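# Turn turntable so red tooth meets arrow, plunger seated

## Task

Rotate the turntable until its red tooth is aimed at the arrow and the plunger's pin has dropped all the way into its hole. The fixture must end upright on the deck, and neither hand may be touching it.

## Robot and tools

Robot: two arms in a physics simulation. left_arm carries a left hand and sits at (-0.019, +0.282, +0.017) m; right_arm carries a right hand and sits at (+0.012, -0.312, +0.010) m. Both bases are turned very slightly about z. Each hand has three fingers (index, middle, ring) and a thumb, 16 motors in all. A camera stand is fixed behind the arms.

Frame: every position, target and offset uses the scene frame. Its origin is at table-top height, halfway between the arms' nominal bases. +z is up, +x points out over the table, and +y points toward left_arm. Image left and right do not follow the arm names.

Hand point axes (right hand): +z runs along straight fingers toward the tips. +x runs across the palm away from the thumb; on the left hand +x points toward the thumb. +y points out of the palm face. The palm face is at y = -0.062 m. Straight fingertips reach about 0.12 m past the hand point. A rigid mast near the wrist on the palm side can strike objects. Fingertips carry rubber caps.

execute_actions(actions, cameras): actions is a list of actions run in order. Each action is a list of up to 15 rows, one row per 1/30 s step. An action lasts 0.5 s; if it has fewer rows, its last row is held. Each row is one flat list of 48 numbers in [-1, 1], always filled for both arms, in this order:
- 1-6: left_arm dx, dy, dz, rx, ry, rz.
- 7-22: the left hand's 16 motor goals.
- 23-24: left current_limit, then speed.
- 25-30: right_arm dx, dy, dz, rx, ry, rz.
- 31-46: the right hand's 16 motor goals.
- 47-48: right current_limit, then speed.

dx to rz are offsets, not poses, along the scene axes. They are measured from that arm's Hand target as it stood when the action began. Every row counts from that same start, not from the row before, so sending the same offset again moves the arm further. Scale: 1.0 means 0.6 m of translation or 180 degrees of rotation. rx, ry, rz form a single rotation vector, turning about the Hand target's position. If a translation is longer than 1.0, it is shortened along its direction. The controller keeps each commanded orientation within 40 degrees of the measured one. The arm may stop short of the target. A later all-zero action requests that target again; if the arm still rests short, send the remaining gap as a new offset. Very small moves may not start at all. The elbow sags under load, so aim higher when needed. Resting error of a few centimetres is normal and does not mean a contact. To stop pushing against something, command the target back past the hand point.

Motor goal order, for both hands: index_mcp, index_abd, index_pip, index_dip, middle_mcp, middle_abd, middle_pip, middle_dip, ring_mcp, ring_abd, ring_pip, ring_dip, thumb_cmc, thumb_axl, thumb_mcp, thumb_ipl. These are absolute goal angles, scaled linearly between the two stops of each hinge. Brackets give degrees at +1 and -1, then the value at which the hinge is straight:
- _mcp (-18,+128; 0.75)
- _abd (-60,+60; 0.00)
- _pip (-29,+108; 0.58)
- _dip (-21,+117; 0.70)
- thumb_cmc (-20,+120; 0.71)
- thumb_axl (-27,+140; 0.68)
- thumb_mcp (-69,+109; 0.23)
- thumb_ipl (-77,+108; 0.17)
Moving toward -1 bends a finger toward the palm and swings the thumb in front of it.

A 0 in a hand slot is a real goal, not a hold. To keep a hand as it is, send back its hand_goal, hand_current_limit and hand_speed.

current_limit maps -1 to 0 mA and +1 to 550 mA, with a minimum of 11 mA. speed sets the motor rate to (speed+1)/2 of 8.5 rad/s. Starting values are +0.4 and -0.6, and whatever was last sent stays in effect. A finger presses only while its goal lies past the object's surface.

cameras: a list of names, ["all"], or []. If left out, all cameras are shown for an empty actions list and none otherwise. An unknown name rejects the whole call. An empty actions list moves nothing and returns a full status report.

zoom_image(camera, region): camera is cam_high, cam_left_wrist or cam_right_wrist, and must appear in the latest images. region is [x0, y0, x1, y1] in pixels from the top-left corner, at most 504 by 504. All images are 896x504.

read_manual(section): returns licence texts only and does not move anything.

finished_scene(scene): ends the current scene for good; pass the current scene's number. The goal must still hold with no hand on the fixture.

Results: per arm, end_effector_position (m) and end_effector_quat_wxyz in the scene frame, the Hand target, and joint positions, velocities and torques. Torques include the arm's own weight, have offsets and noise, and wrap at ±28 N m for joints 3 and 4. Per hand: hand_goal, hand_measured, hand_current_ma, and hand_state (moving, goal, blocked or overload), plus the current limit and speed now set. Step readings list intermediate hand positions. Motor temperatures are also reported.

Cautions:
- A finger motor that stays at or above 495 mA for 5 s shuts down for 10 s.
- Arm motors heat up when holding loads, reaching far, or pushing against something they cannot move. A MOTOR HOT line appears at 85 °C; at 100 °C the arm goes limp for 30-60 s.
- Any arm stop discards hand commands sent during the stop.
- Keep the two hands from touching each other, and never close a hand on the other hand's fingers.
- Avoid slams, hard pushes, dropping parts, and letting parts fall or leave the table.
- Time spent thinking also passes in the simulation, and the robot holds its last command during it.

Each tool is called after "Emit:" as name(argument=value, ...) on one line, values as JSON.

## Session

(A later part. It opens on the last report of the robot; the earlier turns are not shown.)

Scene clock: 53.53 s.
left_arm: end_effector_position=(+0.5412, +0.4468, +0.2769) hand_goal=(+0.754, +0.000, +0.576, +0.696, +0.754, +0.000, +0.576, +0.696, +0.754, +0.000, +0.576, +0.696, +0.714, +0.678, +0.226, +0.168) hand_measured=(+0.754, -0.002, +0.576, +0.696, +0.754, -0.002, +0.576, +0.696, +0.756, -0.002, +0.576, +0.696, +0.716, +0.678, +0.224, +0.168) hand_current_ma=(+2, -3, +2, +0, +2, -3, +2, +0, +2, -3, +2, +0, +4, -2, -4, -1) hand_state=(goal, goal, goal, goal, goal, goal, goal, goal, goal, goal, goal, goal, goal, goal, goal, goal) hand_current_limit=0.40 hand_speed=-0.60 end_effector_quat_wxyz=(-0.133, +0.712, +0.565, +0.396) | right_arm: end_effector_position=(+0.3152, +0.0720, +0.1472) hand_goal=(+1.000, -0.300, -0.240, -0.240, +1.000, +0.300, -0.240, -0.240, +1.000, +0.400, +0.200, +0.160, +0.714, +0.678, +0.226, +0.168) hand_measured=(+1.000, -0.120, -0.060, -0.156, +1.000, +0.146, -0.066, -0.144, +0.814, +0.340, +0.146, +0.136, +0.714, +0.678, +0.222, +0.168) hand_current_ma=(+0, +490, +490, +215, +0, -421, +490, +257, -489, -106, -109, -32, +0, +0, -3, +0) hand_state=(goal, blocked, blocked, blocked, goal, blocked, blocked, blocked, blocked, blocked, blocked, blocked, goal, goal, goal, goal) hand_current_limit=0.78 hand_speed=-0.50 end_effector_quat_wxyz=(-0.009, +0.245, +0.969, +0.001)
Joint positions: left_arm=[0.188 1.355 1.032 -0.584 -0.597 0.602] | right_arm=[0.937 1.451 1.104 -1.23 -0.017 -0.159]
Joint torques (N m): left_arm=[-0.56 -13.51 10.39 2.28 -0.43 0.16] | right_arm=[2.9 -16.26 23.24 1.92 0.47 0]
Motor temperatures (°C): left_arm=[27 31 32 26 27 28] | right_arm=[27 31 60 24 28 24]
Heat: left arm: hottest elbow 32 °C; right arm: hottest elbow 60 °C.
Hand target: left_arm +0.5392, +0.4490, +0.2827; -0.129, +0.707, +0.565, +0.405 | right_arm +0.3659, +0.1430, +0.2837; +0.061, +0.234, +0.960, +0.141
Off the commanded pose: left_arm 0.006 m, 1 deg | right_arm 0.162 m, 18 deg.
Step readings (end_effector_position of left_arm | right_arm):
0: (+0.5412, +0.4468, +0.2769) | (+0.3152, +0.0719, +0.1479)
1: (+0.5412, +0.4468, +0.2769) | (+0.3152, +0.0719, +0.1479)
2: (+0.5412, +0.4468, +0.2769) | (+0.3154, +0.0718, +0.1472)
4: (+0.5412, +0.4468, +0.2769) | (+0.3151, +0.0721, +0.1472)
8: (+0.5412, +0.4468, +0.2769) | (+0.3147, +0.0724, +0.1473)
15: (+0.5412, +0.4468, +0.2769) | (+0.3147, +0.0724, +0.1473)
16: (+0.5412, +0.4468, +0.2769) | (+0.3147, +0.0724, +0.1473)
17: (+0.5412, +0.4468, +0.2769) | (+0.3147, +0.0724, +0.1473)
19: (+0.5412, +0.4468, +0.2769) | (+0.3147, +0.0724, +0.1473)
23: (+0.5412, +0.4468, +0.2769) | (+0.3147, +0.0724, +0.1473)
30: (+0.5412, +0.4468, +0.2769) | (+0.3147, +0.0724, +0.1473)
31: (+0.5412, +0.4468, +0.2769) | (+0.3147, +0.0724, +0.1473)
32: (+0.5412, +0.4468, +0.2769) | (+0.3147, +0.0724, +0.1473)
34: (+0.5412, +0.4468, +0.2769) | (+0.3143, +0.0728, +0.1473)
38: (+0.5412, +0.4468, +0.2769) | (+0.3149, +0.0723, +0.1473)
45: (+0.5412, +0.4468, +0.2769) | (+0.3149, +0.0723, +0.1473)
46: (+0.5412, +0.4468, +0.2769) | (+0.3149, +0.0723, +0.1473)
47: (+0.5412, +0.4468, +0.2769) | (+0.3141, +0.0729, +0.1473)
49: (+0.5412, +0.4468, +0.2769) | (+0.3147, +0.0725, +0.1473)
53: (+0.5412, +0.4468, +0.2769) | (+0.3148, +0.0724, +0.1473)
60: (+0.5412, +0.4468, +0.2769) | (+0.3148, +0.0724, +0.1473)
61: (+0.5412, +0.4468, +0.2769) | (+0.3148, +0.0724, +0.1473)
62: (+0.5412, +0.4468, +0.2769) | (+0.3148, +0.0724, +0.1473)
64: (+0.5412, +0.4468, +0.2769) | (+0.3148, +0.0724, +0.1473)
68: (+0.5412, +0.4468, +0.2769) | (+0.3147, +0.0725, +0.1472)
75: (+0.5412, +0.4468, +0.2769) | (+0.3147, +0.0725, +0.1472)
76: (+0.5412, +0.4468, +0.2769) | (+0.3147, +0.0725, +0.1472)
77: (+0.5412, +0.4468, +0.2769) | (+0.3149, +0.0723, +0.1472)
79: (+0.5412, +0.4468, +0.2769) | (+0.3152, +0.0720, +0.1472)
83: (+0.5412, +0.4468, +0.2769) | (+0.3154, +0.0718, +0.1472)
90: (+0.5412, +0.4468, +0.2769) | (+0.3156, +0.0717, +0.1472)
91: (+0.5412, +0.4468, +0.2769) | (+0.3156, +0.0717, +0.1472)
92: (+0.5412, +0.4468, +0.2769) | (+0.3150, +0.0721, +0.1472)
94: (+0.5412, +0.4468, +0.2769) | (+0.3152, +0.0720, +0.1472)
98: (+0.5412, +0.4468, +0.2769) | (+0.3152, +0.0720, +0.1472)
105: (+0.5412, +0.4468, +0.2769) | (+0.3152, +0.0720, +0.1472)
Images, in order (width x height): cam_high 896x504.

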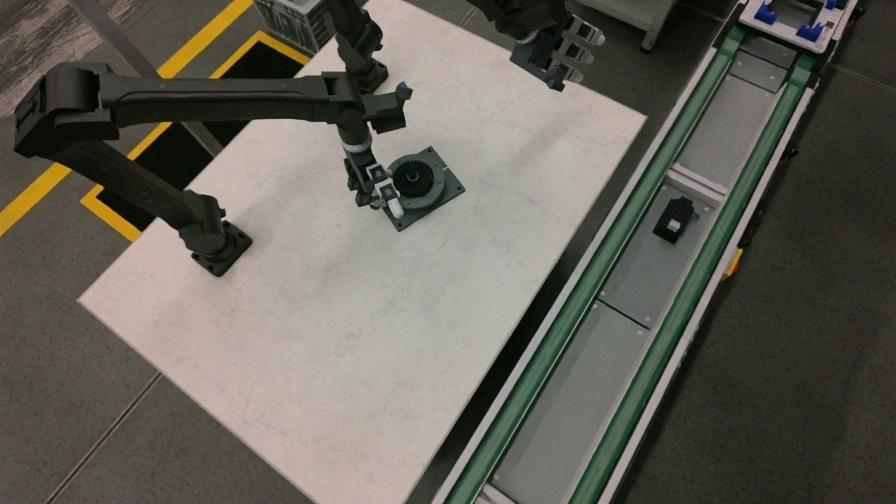

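Emit:
execute_actions(actions=[[[0,0,0,0,0,0,0.754,0,0.576,0.696,0.754,0,0.576,0.696,0.754,0,0.576,0.696,0.714,0.678,0.226,0.168,0.4,-0.6,0,0,0,0,0,0,1,-0.3,-0.24,-0.24,1,0.3,-0.24,-0.24,0.78,0.26,-0.02,-0.02,0.714,0.678,0.226,0.168,0.75,-0.3]],[[0,0,0,0,0,0,0.754,0,0.576,0.696,0.754,0,0.576,0.696,0.754,0,0.576,0.696,0.714,0.678,0.226,0.168,0.4,-0.6,0,0,0,0,0,0,1,-0.3,-0.24,-0.24,1,0.3,-0.24,-0.24,0.48,0.08,0.15,0.15,0.714,0.678,0.226,0.168,0.75,-0.3]],[[0,0,0,0,0,0,0.754,0,0.576,0.696,0.754,0,0.576,0.696,0.754,0,0.576,0.696,0.714,0.678,0.226,0.168,0.4,-0.6,0,0,0,0,0,0,1,-0.3,-0.24,-0.24,1,0.3,-0.24,-0.24,0.45,0.11,0.45,0.39,0.714,0.678,0.226,0.168,0.75,-0.3]],[[0,0,0,0,0,0,0.754,0,0.576,0.696,0.754,0,0.576,0.696,0.754,0,0.576,0.696,0.714,0.678,0.226,0.168,0.4,-0.6,0,0,0,0,0,0,1,-0.3,-0.24,-0.24,1,0.3,-0.24,-0.24,0.68,0.18,0.41,0.36,0.714,0.678,0.226,0.168,0.78,-0.5]],[[0,0,0,0,0,0,0.754,0,0.576,0.696,0.754,0,0.576,0.696,0.754,0,0.576,0.696,0.714,0.678,0.226,0.168,0.4,-0.6,0,0,0,0,0,0,1,-0.3,-0.24,-0.24,1,0.3,-0.24,-0.24,0.84,0.27,0.34,0.29,0.714,0.678,0.226,0.168,0.78,-0.5]],[[0,0,0,0,0,0,0.754,0,0.576,0.696,0.754,0,0.576,0.696,0.754,0,0.576,0.696,0.714,0.678,0.226,0.168,0.4,-0.6,0,0,0,0,0,0,1,-0.3,-0.24,-0.24,1,0.3,-0.24,-0.24,0.94,0.34,0.26,0.22,0.714,0.678,0.226,0.168,0.78,-0.5]],[[0,0,0,0,0,0,0.754,0,0.576,0.696,0.754,0,0.576,0.696,0.754,0,0.576,0.696,0.714,0.678,0.226,0.168,0.4,-0.6,0,0,0,0,0,0,1,-0.3,-0.24,-0.24,1,0.3,-0.24,-0.24,0.98,0.38,0.22,0.18,0.714,0.678,0.226,0.168,0.78,-0.5]],[[0,0,0,0,0,0,0.754,0,0.576,0.696,0.754,0,0.576,0.696,0.754,0,0.576,0.696,0.714,0.678,0.226,0.168,0.4,-0.6,0,0,0,0,0,0,1,-0.3,-0.24,-0.24,1,0.3,-0.24,-0.24,0.78,0.26,-0.02,-0.02,0.714,0.678,0.226,0.168,0.75,-0.3]],[[0,0,0,0,0,0,0.754,0,0.576,0.696,0.754,0,0.576,0.696,0.754,0,0.576,0.696,0.714,0.678,0.226,0.168,0.4,-0.6,0,0,0,0,0,0,1,-0.3,-0.24,-0.24,1,0.3,-0.24,-0.24,0.52,0.1,0.1,0.1,0.714,0.678,0.226,0.168,0.75,-0.3]]], cameras=["cam_high"])

Emit:
zoom_image(camera="cam_high", region=[360, 140, 470, 235])

Scene clock: 59.83 s.
left_arm: end_effector_position=(+0.5412, +0.4468, +0.2769) hand_goal=(+0.754, +0.000, +0.576, +0.696, +0.754, +0.000, +0.576, +0.696, +0.754, +0.000, +0.576, +0.696, +0.714, +0.678, +0.226, +0.168) hand_measured=(+0.754, -0.002, +0.576, +0.696, +0.754, -0.002, +0.576, +0.696, +0.756, -0.002, +0.576, +0.696, +0.716, +0.678, +0.224, +0.168) hand_current_ma=(+2, -3, +2, +0, +2, -3, +2, +0, +2, -3, +2, +0, +4, -2, -4, -1) hand_state=(goal, goal, goal, goal, goal, goal, goal, goal, goal, goal, goal, goal, goal, goal, goal, goal) hand_current_limit=0.40 hand_speed=-0.60 end_effector_quat_wxyz=(-0.133, +0.712, +0.565, +0.396) | right_arm: end_effector_position=(+0.3151, +0.0721, +0.1473) hand_goal=(+1.000, -0.300, -0.240, -0.240, +1.000, +0.300, -0.240, -0.240, +0.520, +0.100, +0.100, +0.100, +0.714, +0.678, +0.226, +0.168) hand_measured=(+1.000, -0.120, -0.060, -0.156, +1.000, +0.146, -0.068, -0.148, +0.526, +0.102, +0.098, +0.098, +0.712, +0.678, +0.222, +0.168) hand_current_ma=(+0, +481, +481, +209, +0, -421, +481, +245, +5, +1, +0, -1, +0, +0, -3, +0) hand_state=(goal, blocked, blocked, blocked, goal, blocked, blocked, blocked, goal, goal, goal, goal, goal, goal, goal, goal) hand_current_limit=0.75 hand_speed=-0.30 end_effector_quat_wxyz=(-0.007, +0.245, +0.970, +0.000)
Joint positions: left_arm=[0.188 1.355 1.032 -0.584 -0.597 0.602] | right_arm=[0.939 1.451 1.104 -1.23 -0.014 -0.159]
Joint torques (N m): left_arm=[-0.56 -13.45 10.39 2.3 -0.43 0.15] | right_arm=[2.96 -16.32 23.28 1.96 0.28 -0.04]
Motor temperatures (°C): left_arm=[27 31 33 26 27 28] | right_arm=[27 31 64 24 28 24]
Heat: left arm: hottest elbow 33 °C; right arm: hottest elbow 64 °C.
Hand target: left_arm +0.5392, +0.4490, +0.2827; -0.129, +0.707, +0.565, +0.405 | right_arm +0.3659, +0.1430, +0.2837; +0.061, +0.234, +0.960, +0.141
Off the commanded pose: left_arm 0.006 m, 1 deg | right_arm 0.162 m, 18 deg.
Step readings (end_effector_position of left_arm | right_arm):
0: (+0.5412, +0.4468, +0.2769) | (+0.3152, +0.0720, +0.1472)
1: (+0.5412, +0.4468, +0.2769) | (+0.3152, +0.0720, +0.1472)
2: (+0.5412, +0.4468, +0.2769) | (+0.3152, +0.0720, +0.1472)
4: (+0.5412, +0.4468, +0.2769) | (+0.3149, +0.0723, +0.1472)
8: (+0.5412, +0.4468, +0.2769) | (+0.3151, +0.0721, +0.1473)
15: (+0.5412, +0.4468, +0.2769) | (+0.3151, +0.0721, +0.1473)
16: (+0.5412, +0.4468, +0.2769) | (+0.3151, +0.0721, +0.1473)
17: (+0.5412, +0.4468, +0.2769) | (+0.3151, +0.0721, +0.1473)
19: (+0.5412, +0.4468, +0.2769) | (+0.3151, +0.0721, +0.1473)
23: (+0.5412, +0.4468, +0.2769) | (+0.3151, +0.0721, +0.1473)
30: (+0.5412, +0.4468, +0.2769) | (+0.3151, +0.0721, +0.1473)
31: (+0.5412, +0.4468, +0.2769) | (+0.3151, +0.0721, +0.1473)
32: (+0.5412, +0.4468, +0.2769) | (+0.3151, +0.0721, +0.1473)
34: (+0.5412, +0.4468, +0.2769) | (+0.3146, +0.0726, +0.1473)
38: (+0.5412, +0.4468, +0.2769) | (+0.3148, +0.0724, +0.1473)
45: (+0.5412, +0.4468, +0.2769) | (+0.3147, +0.0725, +0.1473)
46: (+0.5412, +0.4468, +0.2769) | (+0.3147, +0.0725, +0.1473)
47: (+0.5412, +0.4468, +0.2769) | (+0.3146, +0.0726, +0.1473)
49: (+0.5412, +0.4468, +0.2769) | (+0.3147, +0.0725, +0.1473)
53: (+0.5412, +0.4468, +0.2769) | (+0.3147, +0.0725, +0.1473)
60: (+0.5412, +0.4468, +0.2769) | (+0.3147, +0.0725, +0.1473)
61: (+0.5412, +0.4468, +0.2769) | (+0.3147, +0.0725, +0.1473)
62: (+0.5412, +0.4468, +0.2769) | (+0.3147, +0.0725, +0.1473)
64: (+0.5412, +0.4468, +0.2769) | (+0.3147, +0.0725, +0.1473)
68: (+0.5412, +0.4468, +0.2769) | (+0.3147, +0.0725, +0.1472)
75: (+0.5412, +0.4468, +0.2769) | (+0.3147, +0.0725, +0.1472)
76: (+0.5412, +0.4468, +0.2769) | (+0.3147, +0.0725, +0.1472)
77: (+0.5412, +0.4468, +0.2769) | (+0.3147, +0.0725, +0.1472)
79: (+0.5412, +0.4468, +0.2769) | (+0.3148, +0.0723, +0.1472)
83: (+0.5412, +0.4468, +0.2769) | (+0.3154, +0.0718, +0.1472)
90: (+0.5412, +0.4468, +0.2769) | (+0.3149, +0.0722, +0.1472)
91: (+0.5412, +0.4468, +0.2769) | (+0.3150, +0.0721, +0.1472)
92: (+0.5412, +0.4468, +0.2769) | (+0.3150, +0.0721, +0.1472)
94: (+0.5412, +0.4468, +0.2769) | (+0.3150, +0.0721, +0.1472)
98: (+0.5412, +0.4468, +0.2769) | (+0.3150, +0.0721, +0.1472)
105: (+0.5412, +0.4468, +0.2769) | (+0.3150, +0.0721, +0.1472)
106: (+0.5412, +0.4468, +0.2769) | (+0.3150, +0.0721, +0.1472)
107: (+0.5412, +0.4468, +0.2769) | (+0.3152, +0.0720, +0.1472)
109: (+0.5412, +0.4468, +0.2769) | (+0.3149, +0.0723, +0.1472)
113: (+0.5412, +0.4468, +0.2769) | (+0.3151, +0.0721, +0.1473)
120: (+0.5412, +0.4468, +0.2769) | (+0.3151, +0.0721, +0.1473)
121: (+0.5412, +0.4468, +0.2769) | (+0.3151, +0.0721, +0.1473)
122: (+0.5412, +0.4468, +0.2769) | (+0.3151, +0.0721, +0.1473)
124: (+0.5412, +0.4468, +0.2769) | (+0.3151, +0.0721, +0.1473)
128: (+0.5412, +0.4468, +0.2769) | (+0.3151, +0.0721, +0.1473)
135: (+0.5412, +0.4468, +0.2769) | (+0.3151, +0.0721, +0.1473)
Images, in order (width x height): cam_high 896x504.

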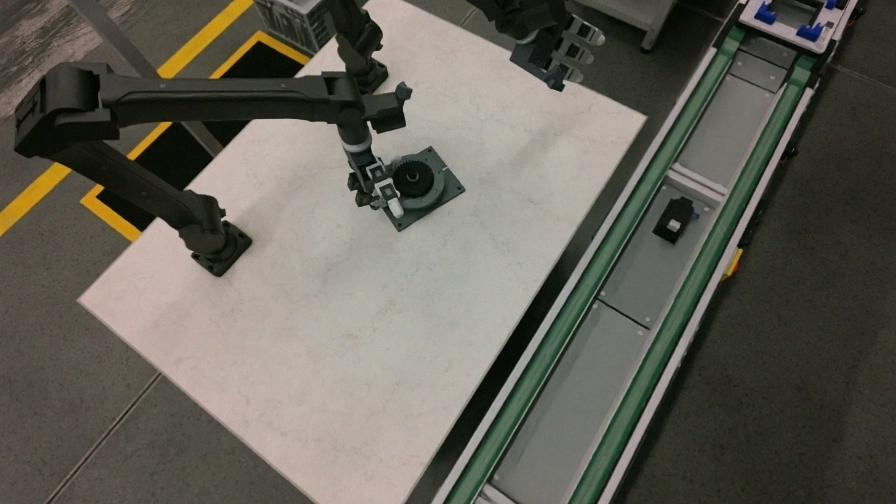

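Scaled by 4.582.

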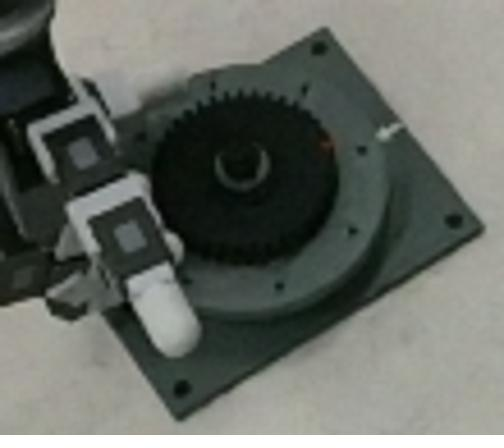

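Emit:
execute_actions(actions=[[[0,0,0,0,0,0,0.754,0,0.576,0.696,0.754,0,0.576,0.696,0.754,0,0.576,0.696,0.714,0.678,0.226,0.168,0.4,-0.6,0,0,0,0,0,0,1,-0.3,-0.24,-0.24,1,0.3,-0.24,-0.24,0.58,0.14,0.35,0.32,0.714,0.678,0.226,0.168,0.75,-0.4]],[[0,0,0,0,0,0,0.754,0,0.576,0.696,0.754,0,0.576,0.696,0.754,0,0.576,0.696,0.714,0.678,0.226,0.168,0.4,-0.6,0,0,0,0,0,0,1,-0.3,-0.24,-0.24,1,0.3,-0.24,-0.24,0.76,0.22,0.37,0.32,0.714,0.678,0.226,0.168,0.78,-0.5]],[[0,0,0,0,0,0,0.754,0,0.576,0.696,0.754,0,0.576,0.696,0.754,0,0.576,0.696,0.714,0.678,0.226,0.168,0.4,-0.6,0,0,0,0,0,0,1,-0.3,-0.24,-0.24,1,0.3,-0.24,-0.24,0.88,0.27,0.32,0.28,0.714,0.678,0.226,0.168,0.78,-0.5]]], cameras=["cam_high"])

Emit:
zoom_image(camera="cam_high", region=[360, 140, 470, 235])

Scene clock: 62.43 s.
left_arm: end_effector_position=(+0.5412, +0.4468, +0.2769) hand_goal=(+0.754, +0.000, +0.576, +0.696, +0.754, +0.000, +0.576, +0.696, +0.754, +0.000, +0.576, +0.696, +0.714, +0.678, +0.226, +0.168) hand_measured=(+0.754, -0.002, +0.576, +0.696, +0.754, -0.002, +0.576, +0.696, +0.756, -0.002, +0.576, +0.696, +0.716, +0.678, +0.224, +0.168) hand_current_ma=(+2, -3, +2, +0, +2, -3, +2, +0, +2, -3, +2, +0, +4, -2, -4, -1) hand_state=(goal, goal, goal, goal, goal, goal, goal, goal, goal, goal, goal, goal, goal, goal, goal, goal) hand_current_limit=0.40 hand_speed=-0.60 end_effector_quat_wxyz=(-0.133, +0.712, +0.565, +0.396) | right_arm: end_effector_position=(+0.3150, +0.0722, +0.1472) hand_goal=(+1.000, -0.300, -0.240, -0.240, +1.000, +0.300, -0.240, -0.240, +0.880, +0.270, +0.320, +0.280, +0.714, +0.678, +0.226, +0.168) hand_measured=(+1.000, -0.120, -0.060, -0.156, +1.000, +0.146, -0.068, -0.148, +0.660, +0.216, +0.234, +0.224, +0.712, +0.678, +0.222, +0.168) hand_current_ma=(+0, +489, +490, +209, +0, -421, +490, +242, -489, -88, -214, -113, +0, +0, -3, +0) hand_state=(goal, blocked, blocked, blocked, goal, blocked, blocked, blocked, blocked, blocked, blocked, blocked, goal, goal, goal, goal) hand_current_limit=0.78 hand_speed=-0.50 end_effector_quat_wxyz=(-0.009, +0.242, +0.970, +0.001)
Joint positions: left_arm=[0.188 1.355 1.032 -0.584 -0.597 0.602] | right_arm=[0.936 1.451 1.104 -1.23 -0.019 -0.168]
Joint torques (N m): left_arm=[-0.5 -13.51 10.39 2.29 -0.44 0.16] | right_arm=[2.84 -16.21 23.28 2.15 0.49 -0.01]
Motor temperatures (°C): left_arm=[27 31 33 26 27 28] | right_arm=[27 32 65 24 28 24]
Heat: left arm: hottest elbow 33 °C; right arm: hottest elbow 65 °C.
Hand target: left_arm +0.5392, +0.4490, +0.2827; -0.129, +0.707, +0.565, +0.405 | right_arm +0.3659, +0.1430, +0.2837; +0.061, +0.234, +0.960, +0.141
Off the commanded pose: left_arm 0.006 m, 1 deg | right_arm 0.162 m, 18 deg.
Step readings (end_effector_position of left_arm | right_arm):
0: (+0.5412, +0.4468, +0.2769) | (+0.3151, +0.0721, +0.1473)
1: (+0.5412, +0.4468, +0.2769) | (+0.3151, +0.0721, +0.1473)
2: (+0.5412, +0.4468, +0.2769) | (+0.3151, +0.0721, +0.1473)
4: (+0.5412, +0.4468, +0.2769) | (+0.3144, +0.0727, +0.1473)
8: (+0.5412, +0.4468, +0.2769) | (+0.3146, +0.0726, +0.1473)
15: (+0.5412, +0.4468, +0.2769) | (+0.3146, +0.0726, +0.1473)
16: (+0.5412, +0.4468, +0.2769) | (+0.3146, +0.0726, +0.1473)
17: (+0.5412, +0.4468, +0.2769) | (+0.3144, +0.0727, +0.1473)
19: (+0.5412, +0.4468, +0.2769) | (+0.3144, +0.0727, +0.1473)
23: (+0.5412, +0.4468, +0.2769) | (+0.3144, +0.0727, +0.1472)
30: (+0.5412, +0.4468, +0.2769) | (+0.3144, +0.0727, +0.1472)
31: (+0.5412, +0.4468, +0.2769) | (+0.3144, +0.0727, +0.1472)
32: (+0.5412, +0.4468, +0.2769) | (+0.3145, +0.0726, +0.1472)
34: (+0.5412, +0.4468, +0.2769) | (+0.3150, +0.0722, +0.1472)
38: (+0.5412, +0.4468, +0.2769) | (+0.3150, +0.0722, +0.1472)
45: (+0.5412, +0.4468, +0.2769) | (+0.3150, +0.0722, +0.1472)
Images, in order (width x height): cam_high 896x504.

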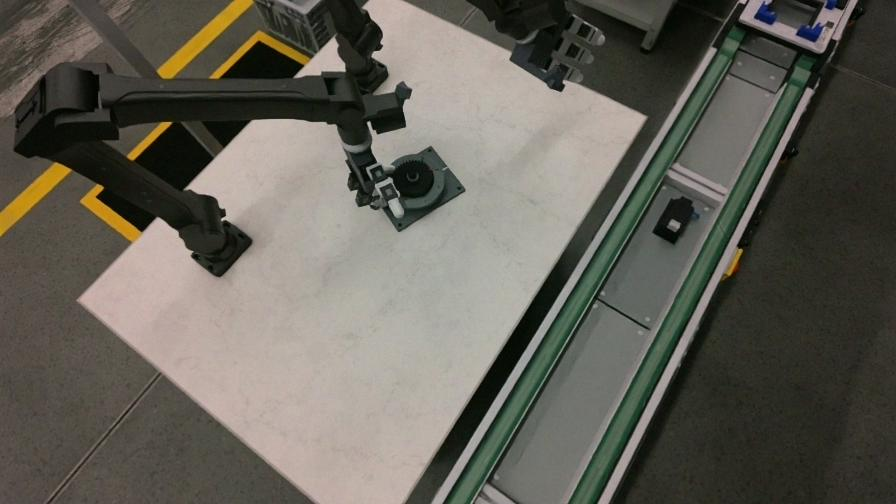

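Scaled by 4.582.

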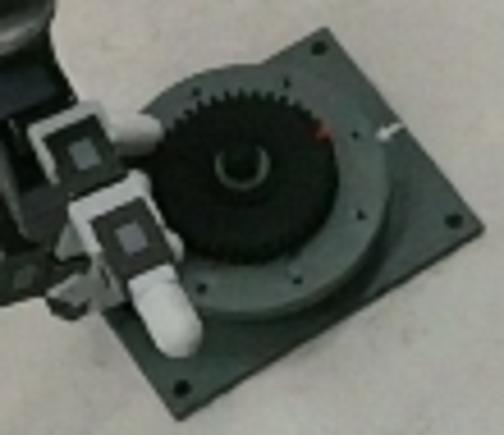

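Emit:
execute_actions(actions=[[[0,0,0,0,0,0,0.754,0,0.576,0.696,0.754,0,0.576,0.696,0.754,0,0.576,0.696,0.714,0.678,0.226,0.168,0.4,-0.6,0,0,0,0,0,0,1,-0.3,-0.24,-0.24,1,0.3,-0.24,-0.24,0.92,0.3,0.285,0.255,0.714,0.678,0.226,0.168,0.78,-0.5]]], cameras=["cam_high"])

Emit:
zoom_image(camera="cam_high", region=[360, 140, 470, 235])

Scene clock: 63.73 s.
left_arm: end_effector_position=(+0.5412, +0.4468, +0.2769) hand_goal=(+0.754, +0.000, +0.576, +0.696, +0.754, +0.000, +0.576, +0.696, +0.754, +0.000, +0.576, +0.696, +0.714, +0.678, +0.226, +0.168) hand_measured=(+0.754, -0.002, +0.576, +0.696, +0.754, -0.002, +0.576, +0.696, +0.756, -0.002, +0.576, +0.696, +0.716, +0.678, +0.224, +0.168) hand_current_ma=(+2, -3, +2, +0, +2, -3, +2, +0, +2, -3, +2, +0, +4, -2, -4, -1) hand_state=(goal, goal, goal, goal, goal, goal, goal, goal, goal, goal, goal, goal, goal, goal, goal, goal) hand_current_limit=0.40 hand_speed=-0.60 end_effector_quat_wxyz=(-0.133, +0.712, +0.565, +0.396) | right_arm: end_effector_position=(+0.3148, +0.0724, +0.1472) hand_goal=(+1.000, -0.300, -0.240, -0.240, +1.000, +0.300, -0.240, -0.240, +0.920, +0.300, +0.286, +0.256, +0.714, +0.678, +0.226, +0.168) hand_measured=(+1.000, -0.120, -0.060, -0.156, +1.000, +0.146, -0.068, -0.148, +0.734, +0.304, +0.198, +0.198, +0.714, +0.678, +0.222, +0.168) hand_current_ma=(+0, +489, +489, +209, +0, -421, +490, +241, -489, +2, -226, -123, +0, +0, -3, +0) hand_state=(goal, blocked, blocked, blocked, goal, blocked, blocked, blocked, blocked, goal, blocked, blocked, goal, goal, goal, goal) hand_current_limit=0.78 hand_speed=-0.50 end_effector_quat_wxyz=(-0.010, +0.242, +0.970, +0.002)
Joint positions: left_arm=[0.188 1.355 1.032 -0.584 -0.597 0.602] | right_arm=[0.936 1.451 1.104 -1.23 -0.02 -0.168]
Joint velocities: left_arm=[-0.044 0.005 -0.007 0.002 0.007 -0.081] | right_arm=[within noise]
Joint torques (N m): left_arm=[-0.62 -13.57 10.39 2.29 -0.43 0.15] | right_arm=[2.96 -16.38 23.36 2.02 0.57 0]
Motor temperatures (°C): left_arm=[27 31 33 26 27 28] | right_arm=[27 32 66 24 28 24]
Heat: left arm: hottest elbow 33 °C; right arm: hottest elbow 66 °C.
Hand target: left_arm +0.5392, +0.4490, +0.2827; -0.129, +0.707, +0.565, +0.405 | right_arm +0.3659, +0.1430, +0.2837; +0.061, +0.234, +0.960, +0.141
Off the commanded pose: left_arm 0.006 m, 1 deg | right_arm 0.162 m, 18 deg.
Step readings (end_effector_position of left_arm | right_arm):
0: (+0.5412, +0.4468, +0.2769) | (+0.3150, +0.0722, +0.1472)
1: (+0.5412, +0.4468, +0.2769) | (+0.3150, +0.0722, +0.1472)
2: (+0.5412, +0.4468, +0.2769) | (+0.3145, +0.0726, +0.1472)
4: (+0.5412, +0.4468, +0.2769) | (+0.3150, +0.0722, +0.1472)
8: (+0.5412, +0.4468, +0.2769) | (+0.3148, +0.0724, +0.1472)
15: (+0.5412, +0.4468, +0.2769) | (+0.3148, +0.0724, +0.1472)
Images, in order (width x height): cam_high 896x504.

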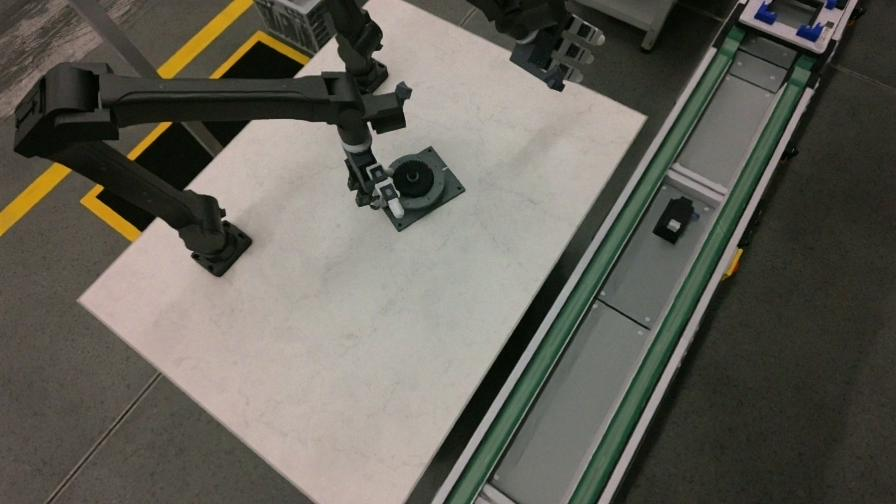

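Scaled by 4.582.

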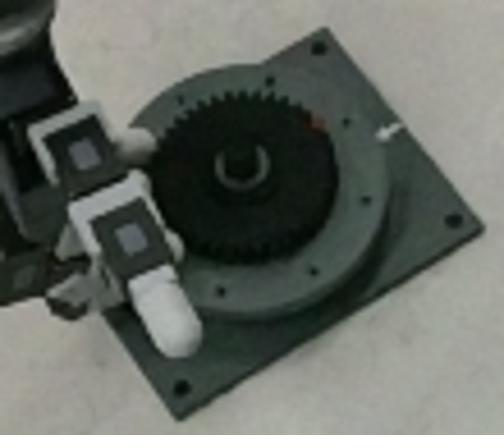

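Emit:
execute_actions(actions=[[[0,0,0,0,0,0,0.754,0,0.576,0.696,0.754,0,0.576,0.696,0.754,0,0.576,0.696,0.714,0.678,0.226,0.168,0.4,-0.6,0,0,0,0,0,0,1,-0.3,-0.24,-0.24,1,0.3,-0.24,-0.24,0.68,0.285,0.286,0.256,0.714,0.678,0.226,0.168,0.75,-0.6]]], cameras=["cam_high"])

Emit:
zoom_image(camera="cam_high", region=[360, 140, 470, 235])

Scene clock: 65.20 s.
left_arm: end_effector_position=(+0.5412, +0.4468, +0.2769) hand_goal=(+0.754, +0.000, +0.576, +0.696, +0.754, +0.000, +0.576, +0.696, +0.754, +0.000, +0.576, +0.696, +0.714, +0.678, +0.226, +0.168) hand_measured=(+0.754, -0.002, +0.576, +0.696, +0.754, -0.002, +0.576, +0.696, +0.756, -0.002, +0.576, +0.696, +0.716, +0.678, +0.224, +0.168) hand_current_ma=(+2, -3, +2, +0, +2, -3, +2, +0, +2, -3, +2, +0, +4, -2, -4, -1) hand_state=(goal, goal, goal, goal, goal, goal, goal, goal, goal, goal, goal, goal, goal, goal, goal, goal) hand_current_limit=0.40 hand_speed=-0.60 end_effector_quat_wxyz=(-0.133, +0.712, +0.565, +0.396) | right_arm: end_effector_position=(+0.3146, +0.0721, +0.1471) hand_goal=(+1.000, -0.300, -0.240, -0.240, +1.000, +0.300, -0.240, -0.240, +0.680, +0.286, +0.286, +0.256, +0.714, +0.678, +0.226, +0.168) hand_measured=(+1.000, -0.120, -0.060, -0.156, +1.000, +0.146, -0.074, -0.148, +0.686, +0.272, +0.220, +0.198, +0.714, +0.678, +0.222, +0.168) hand_current_ma=(+0, +481, +481, +209, +0, -421, +481, +239, +4, -12, -145, -122, +0, +0, -3, +0) hand_state=(goal, blocked, blocked, blocked, goal, blocked, blocked, blocked, goal, goal, blocked, blocked, goal, goal, goal, goal) hand_current_limit=0.75 hand_speed=-0.60 end_effector_quat_wxyz=(-0.011, +0.242, +0.970, +0.001)
Joint positions: left_arm=[0.188 1.355 1.032 -0.584 -0.597 0.602] | right_arm=[0.936 1.451 1.104 -1.231 -0.02 -0.168]
Joint torques (N m): left_arm=[-0.56 -13.51 10.39 2.3 -0.43 0.16] | right_arm=[2.73 -16.15 23.3 2.06 0.53 0.01]
Motor temperatures (°C): left_arm=[27 31 33 26 27 28] | right_arm=[27 32 67 24 28 24]
Heat: left arm: hottest elbow 33 °C; right arm: hottest elbow 67 °C.
Hand target: left_arm +0.5392, +0.4490, +0.2827; -0.129, +0.707, +0.565, +0.405 | right_arm +0.3659, +0.1430, +0.2837; +0.061, +0.234, +0.960, +0.141
Off the commanded pose: left_arm 0.006 m, 1 deg | right_arm 0.162 m, 18 deg.
Step readings (end_effector_position of left_arm | right_arm):
0: (+0.5412, +0.4468, +0.2769) | (+0.3148, +0.0724, +0.1472)
1: (+0.5412, +0.4468, +0.2769) | (+0.3148, +0.0724, +0.1472)
2: (+0.5412, +0.4468, +0.2769) | (+0.3148, +0.0724, +0.1472)
4: (+0.5412, +0.4468, +0.2769) | (+0.3146, +0.0721, +0.1471)
8: (+0.5412, +0.4468, +0.2769) | (+0.3146, +0.0721, +0.1471)
15: (+0.5412, +0.4468, +0.2769) | (+0.3146, +0.0721, +0.1471)
Images, in order (width x height): cam_high 896x504.

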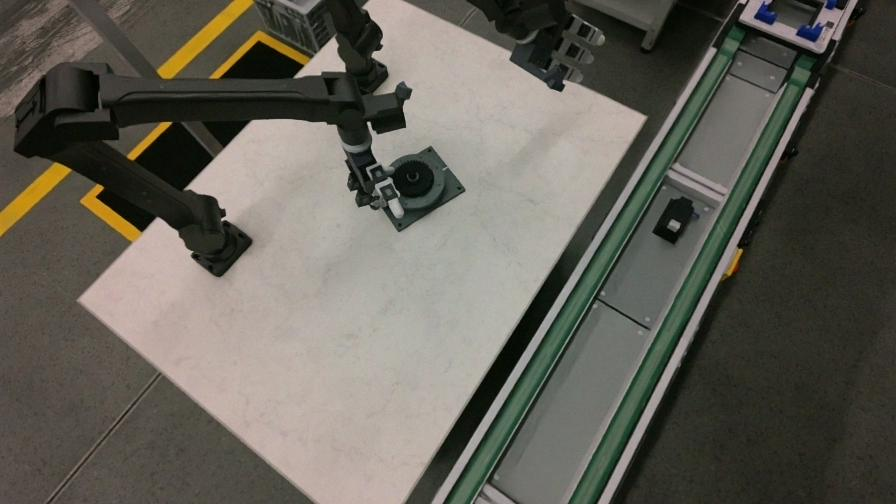

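Scaled by 4.582.

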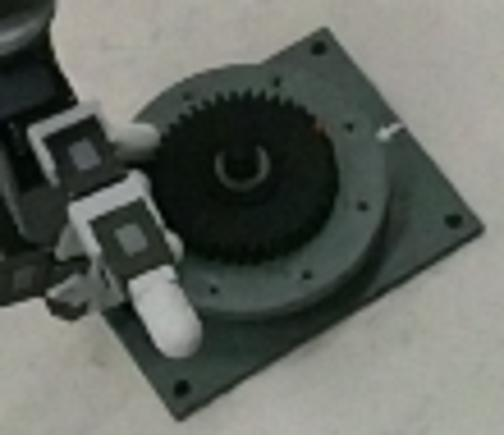

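Emit:
execute_actions(actions=[[[0,0,0,0,0,0,0.754,0,0.576,0.696,0.754,0,0.576,0.696,0.754,0,0.576,0.696,0.714,0.678,0.226,0.168,0.4,-0.6,0,0,0,0,0,0,1,-0.3,-0.24,-0.24,1,0.3,-0.24,-0.24,0.86,0.3,0.286,0.256,0.714,0.678,0.226,0.168,0.75,-0.6]]], cameras=["cam_high"])

Emit:
zoom_image(camera="cam_high", region=[360, 140, 470, 235])

Scene clock: 66.50 s.
left_arm: end_effector_position=(+0.5412, +0.4468, +0.2769) hand_goal=(+0.754, +0.000, +0.576, +0.696, +0.754, +0.000, +0.576, +0.696, +0.754, +0.000, +0.576, +0.696, +0.714, +0.678, +0.226, +0.168) hand_measured=(+0.754, -0.002, +0.576, +0.696, +0.754, -0.002, +0.576, +0.696, +0.756, -0.002, +0.576, +0.696, +0.716, +0.678, +0.224, +0.168) hand_current_ma=(+2, -3, +2, +0, +2, -3, +2, +0, +2, -3, +2, +0, +4, -2, -4, -1) hand_state=(goal, goal, goal, goal, goal, goal, goal, goal, goal, goal, goal, goal, goal, goal, goal, goal) hand_current_limit=0.40 hand_speed=-0.60 end_effector_quat_wxyz=(-0.133, +0.712, +0.565, +0.396) | right_arm: end_effector_position=(+0.3145, +0.0721, +0.1471) hand_goal=(+1.000, -0.300, -0.240, -0.240, +1.000, +0.300, -0.240, -0.240, +0.860, +0.300, +0.286, +0.256, +0.714, +0.678, +0.226, +0.168) hand_measured=(+1.000, -0.118, -0.060, -0.156, +1.000, +0.146, -0.102, -0.180, +0.726, +0.312, +0.206, +0.198, +0.714, +0.678, +0.222, +0.168) hand_current_ma=(+0, +481, +481, +209, +0, -421, +441, +131, -463, +9, -192, -122, +0, +0, -3, +0) hand_state=(goal, blocked, blocked, blocked, goal, blocked, blocked, blocked, blocked, goal, blocked, blocked, goal, goal, goal, goal) hand_current_limit=0.75 hand_speed=-0.60 end_effector_quat_wxyz=(-0.011, +0.245, +0.970, +0.001)
Joint positions: left_arm=[0.188 1.355 1.032 -0.584 -0.597 0.602] | right_arm=[0.937 1.451 1.104 -1.231 -0.02 -0.16]
Joint torques (N m): left_arm=[-0.56 -13.51 10.4 2.29 -0.43 0.15] | right_arm=[2.9 -15.97 23.3 2.1 0.55 0.03]
Motor temperatures (°C): left_arm=[27 31 33 26 27 28] | right_arm=[27 32 67 24 28 24]
Heat: left arm: hottest elbow 33 °C; right arm: hottest elbow 67 °C.
Hand target: left_arm +0.5392, +0.4490, +0.2827; -0.129, +0.707, +0.565, +0.405 | right_arm +0.3659, +0.1430, +0.2837; +0.061, +0.234, +0.960, +0.141
Off the commanded pose: left_arm 0.006 m, 1 deg | right_arm 0.162 m, 18 deg.
Step readings (end_effector_position of left_arm | right_arm):
0: (+0.5412, +0.4468, +0.2769) | (+0.3146, +0.0721, +0.1471)
1: (+0.5412, +0.4468, +0.2769) | (+0.3146, +0.0721, +0.1471)
2: (+0.5412, +0.4468, +0.2769) | (+0.3146, +0.0721, +0.1471)
4: (+0.5412, +0.4468, +0.2769) | (+0.3148, +0.0719, +0.1471)
8: (+0.5412, +0.4468, +0.2769) | (+0.3148, +0.0719, +0.1471)
15: (+0.5412, +0.4468, +0.2769) | (+0.3144, +0.0722, +0.1471)
Images, in order (width x height): cam_high 896x504.

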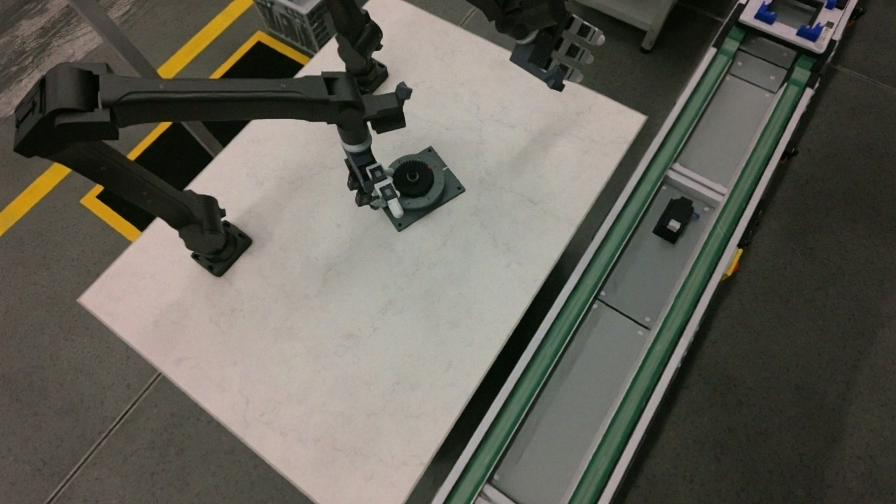

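Scaled by 4.582.

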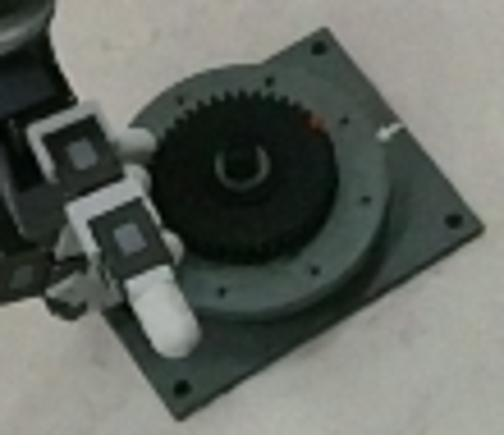

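Emit:
execute_actions(actions=[[[0,0,0,0,0,0,0.754,0,0.576,0.696,0.754,0,0.576,0.696,0.754,0,0.576,0.696,0.714,0.678,0.226,0.168,0.4,-0.6,0,0,0,0,0,0,1,-0.3,-0.24,-0.24,1,0.3,-0.24,-0.24,0.702,0.3,0.286,0.256,0.714,0.678,0.226,0.168,0.75,-0.6]]], cameras=["cam_high", "cam_right_wrist"])

Emit:
zoom_image(camera="cam_high", region=[360, 140, 470, 235])

Emit:
zoom_image(camera="cam_right_wrist", region=[380, 70, 530, 220])

Scene clock: 68.53 s.
left_arm: end_effector_position=(+0.5412, +0.4468, +0.2769) hand_goal=(+0.754, +0.000, +0.576, +0.696, +0.754, +0.000, +0.576, +0.696, +0.754, +0.000, +0.576, +0.696, +0.714, +0.678, +0.226, +0.168) hand_measured=(+0.754, -0.002, +0.576, +0.696, +0.754, -0.002, +0.576, +0.696, +0.756, -0.002, +0.576, +0.696, +0.716, +0.678, +0.224, +0.168) hand_current_ma=(+2, -3, +2, +0, +2, -3, +2, +0, +2, -3, +2, +0, +4, -2, -4, -1) hand_state=(goal, goal, goal, goal, goal, goal, goal, goal, goal, goal, goal, goal, goal, goal, goal, goal) hand_current_limit=0.40 hand_speed=-0.60 end_effector_quat_wxyz=(-0.133, +0.712, +0.565, +0.396) | right_arm: end_effector_position=(+0.3139, +0.0712, +0.1467) hand_goal=(+1.000, -0.300, -0.240, -0.240, +1.000, +0.300, -0.240, -0.240, +0.702, +0.300, +0.286, +0.256, +0.714, +0.678, +0.226, +0.168) hand_measured=(+1.000, -0.118, -0.060, -0.156, +1.000, +0.146, -0.132, -0.216, +0.694, +0.304, +0.220, +0.202, +0.714, +0.678, +0.222, +0.168) hand_current_ma=(+0, +481, +481, +209, +0, -421, +307, +32, -6, +1, -144, -107, +0, +0, -3, +0) hand_state=(goal, blocked, blocked, blocked, goal, blocked, blocked, blocked, goal, goal, blocked, blocked, goal, goal, goal, goal) hand_current_limit=0.75 hand_speed=-0.60 end_effector_quat_wxyz=(-0.011, +0.242, +0.970, -0.001)
Joint positions: left_arm=[0.188 1.355 1.032 -0.584 -0.597 0.602] | right_arm=[0.936 1.451 1.104 -1.236 -0.02 -0.168]
Joint torques (N m): left_arm=[-0.62 -13.57 10.37 2.3 -0.43 0.15] | right_arm=[3.02 -16.44 23.15 2.15 0.5 0.04]
Motor temperatures (°C): left_arm=[27 31 33 26 27 28] | right_arm=[27 32 68 24 28 24]
Heat: left arm: hottest elbow 33 °C; right arm: hottest elbow 68 °C.
Hand target: left_arm +0.5392, +0.4490, +0.2827; -0.129, +0.707, +0.565, +0.405 | right_arm +0.3659, +0.1430, +0.2837; +0.061, +0.234, +0.960, +0.141
Off the commanded pose: left_arm 0.006 m, 1 deg | right_arm 0.163 m, 18 deg.
Step readings (end_effector_position of left_arm | right_arm):
0: (+0.5412, +0.4468, +0.2769) | (+0.3145, +0.0721, +0.1471)
1: (+0.5412, +0.4468, +0.2769) | (+0.3145, +0.0721, +0.1471)
2: (+0.5412, +0.4468, +0.2769) | (+0.3145, +0.0721, +0.1471)
4: (+0.5412, +0.4468, +0.2769) | (+0.3139, +0.0721, +0.1470)
8: (+0.5412, +0.4468, +0.2769) | (+0.3141, +0.0715, +0.1468)
15: (+0.5412, +0.4468, +0.2769) | (+0.3139, +0.0712, +0.1467)
Images, in order (width x height): cam_high 896x504, cam_right_wrist 896x504.

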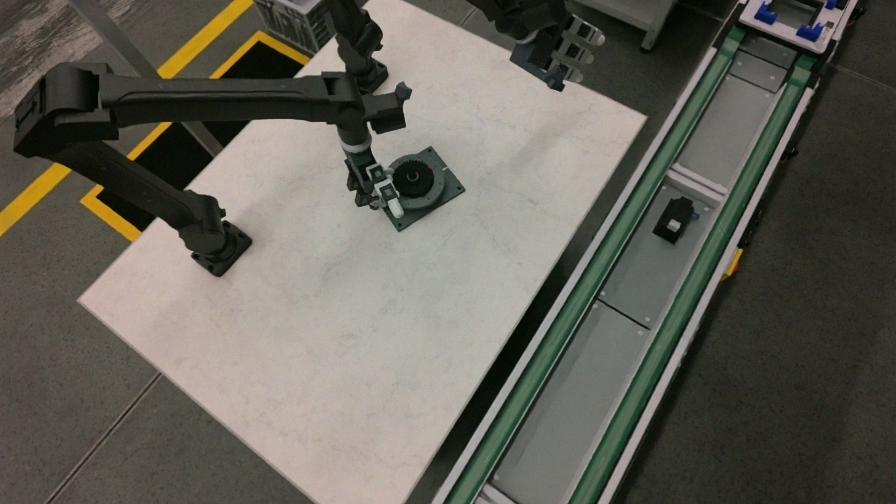

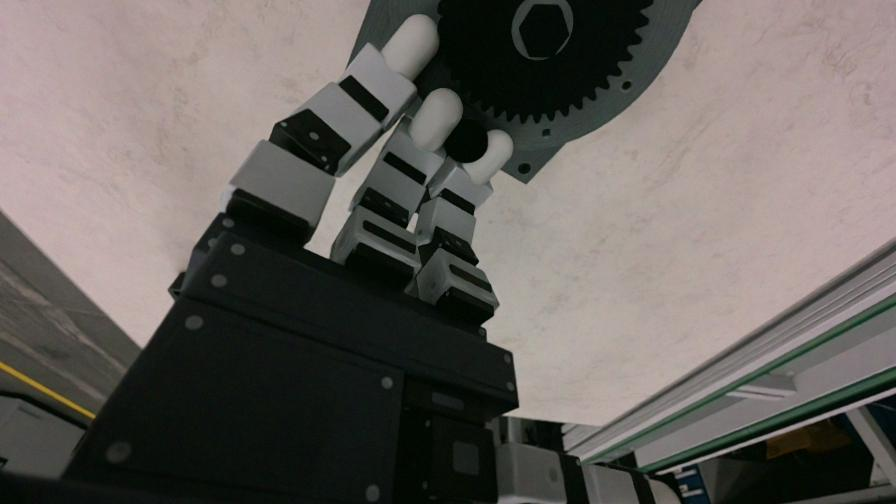

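Scaled by 4.582.

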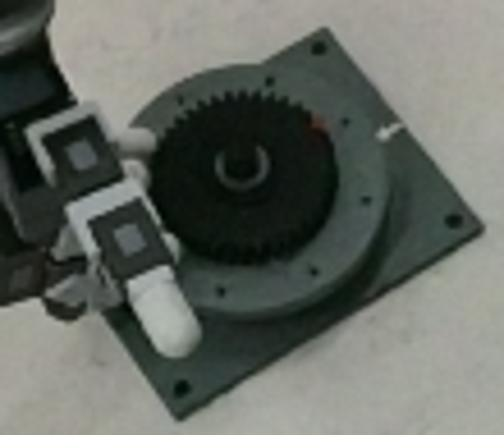

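Scaled by 3.360.

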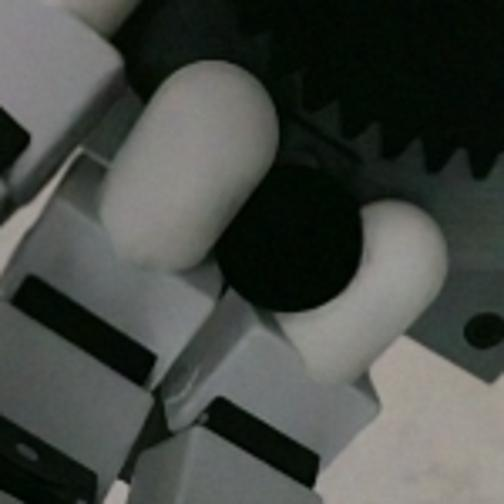

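Emit:
execute_actions(actions=[[[0,0,0,0,0,0,0.754,0,0.576,0.696,0.754,0,0.576,0.696,0.754,0,0.576,0.696,0.714,0.678,0.226,0.168,0.4,-0.6,-0.004,-0.005,-0.015,-0.005,0.0037,0,1,-0.3,-0.24,-0.24,1,0.3,-0.3,-0.24,0.688,0.278,0.28,0.25,0.714,0.678,0.226,0.168,0.75,-0.6]]], cameras=["cam_high", "cam_right_wrist"])

Emit:
zoom_image(camera="cam_high", region=[360, 140, 470, 235])

Emit:
zoom_image(camera="cam_right_wrist", region=[380, 70, 530, 220])

Scene clock: 70.10 s.
left_arm: end_effector_position=(+0.5412, +0.4468, +0.2769) hand_goal=(+0.754, +0.000, +0.576, +0.696, +0.754, +0.000, +0.576, +0.696, +0.754, +0.000, +0.576, +0.696, +0.714, +0.678, +0.226, +0.168) hand_measured=(+0.754, -0.002, +0.576, +0.696, +0.754, -0.002, +0.576, +0.696, +0.756, -0.002, +0.576, +0.696, +0.716, +0.678, +0.224, +0.168) hand_current_ma=(+2, -3, +2, +0, +2, -3, +2, +0, +2, -3, +2, +0, +4, -2, -4, -1) hand_state=(goal, goal, goal, goal, goal, goal, goal, goal, goal, goal, goal, goal, goal, goal, goal, goal) hand_current_limit=0.40 hand_speed=-0.60 end_effector_quat_wxyz=(-0.133, +0.712, +0.565, +0.396) | right_arm: end_effector_position=(+0.3139, +0.0712, +0.1467) hand_goal=(+1.000, -0.300, -0.240, -0.240, +1.000, +0.300, -0.300, -0.240, +0.688, +0.278, +0.280, +0.250, +0.714, +0.678, +0.226, +0.168) hand_measured=(+1.000, -0.118, -0.060, -0.156, +1.002, +0.146, -0.148, -0.218, +0.682, +0.290, +0.224, +0.204, +0.714, +0.678, +0.222, +0.168) hand_current_ma=(+0, +481, +481, +209, +0, -421, +481, +31, -4, +10, -111, -86, +0, +0, -3, +0) hand_state=(goal, blocked, blocked, blocked, goal, blocked, blocked, blocked, goal, goal, blocked, blocked, goal, goal, goal, goal) hand_current_limit=0.75 hand_speed=-0.60 end_effector_quat_wxyz=(-0.011, +0.242, +0.970, -0.001)
Joint positions: left_arm=[0.188 1.355 1.032 -0.584 -0.597 0.602] | right_arm=[0.936 1.451 1.104 -1.236 -0.02 -0.168]
Joint torques (N m): left_arm=[-0.56 -13.51 10.4 2.29 -0.43 0.15] | right_arm=[3.37 -15.62 22.78 2.03 0.53 0.04]
Motor temperatures (°C): left_arm=[27 31 33 26 27 28] | right_arm=[27 32 69 24 28 24]
Heat: left arm: hottest elbow 33 °C; right arm: hottest elbow 69 °C.
Hand target: left_arm +0.5392, +0.4490, +0.2827; -0.129, +0.707, +0.565, +0.405 | right_arm +0.3635, +0.1400, +0.2747; +0.057, +0.234, +0.961, +0.132
Off the commanded pose: left_arm 0.006 m, 1 deg | right_arm 0.154 m, 17 deg.
Step readings (end_effector_position of left_arm | right_arm):
0: (+0.5412, +0.4468, +0.2769) | (+0.3139, +0.0712, +0.1467)
1: (+0.5412, +0.4468, +0.2769) | (+0.3139, +0.0712, +0.1467)
2: (+0.5412, +0.4468, +0.2769) | (+0.3139, +0.0712, +0.1467)
4: (+0.5412, +0.4468, +0.2769) | (+0.3139, +0.0712, +0.1467)
8: (+0.5412, +0.4468, +0.2769) | (+0.3139, +0.0712, +0.1467)
15: (+0.5412, +0.4468, +0.2769) | (+0.3139, +0.0712, +0.1467)
Images, in order (width x height): cam_high 896x504, cam_right_wrist 896x504.

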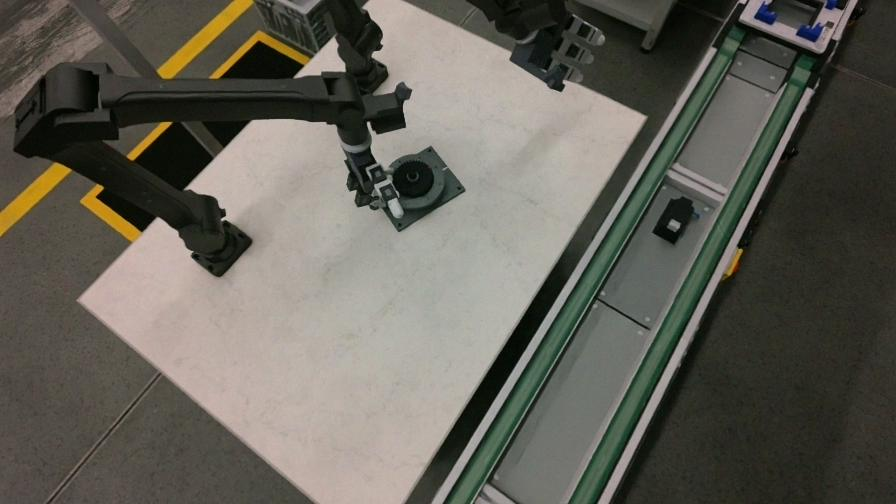

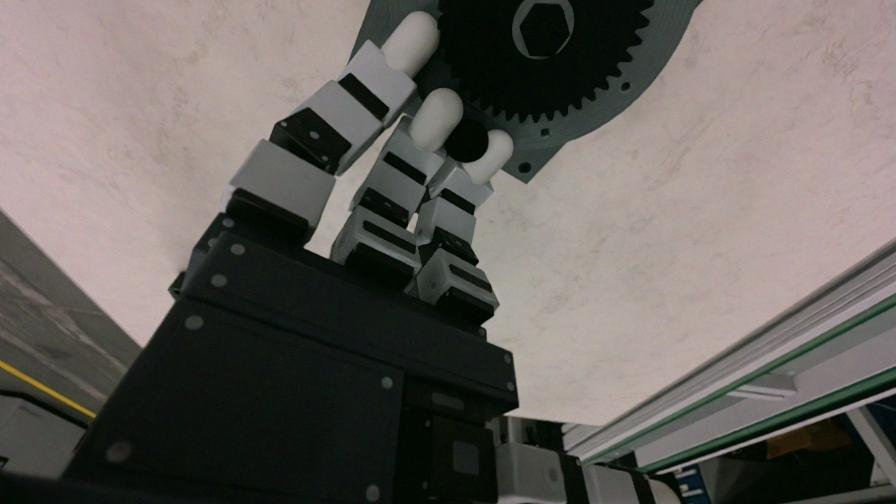

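Scaled by 4.582.

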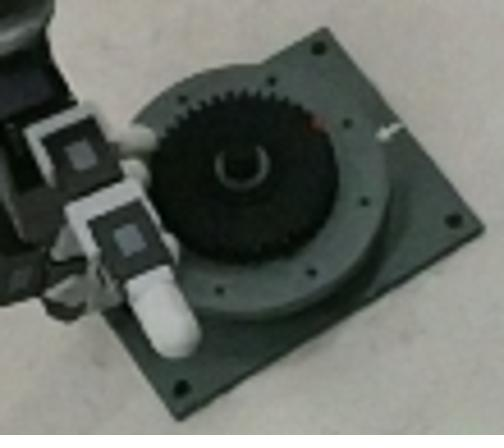

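Scaled by 3.360.

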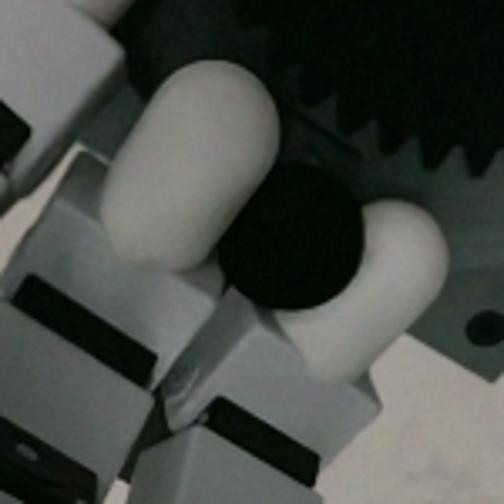

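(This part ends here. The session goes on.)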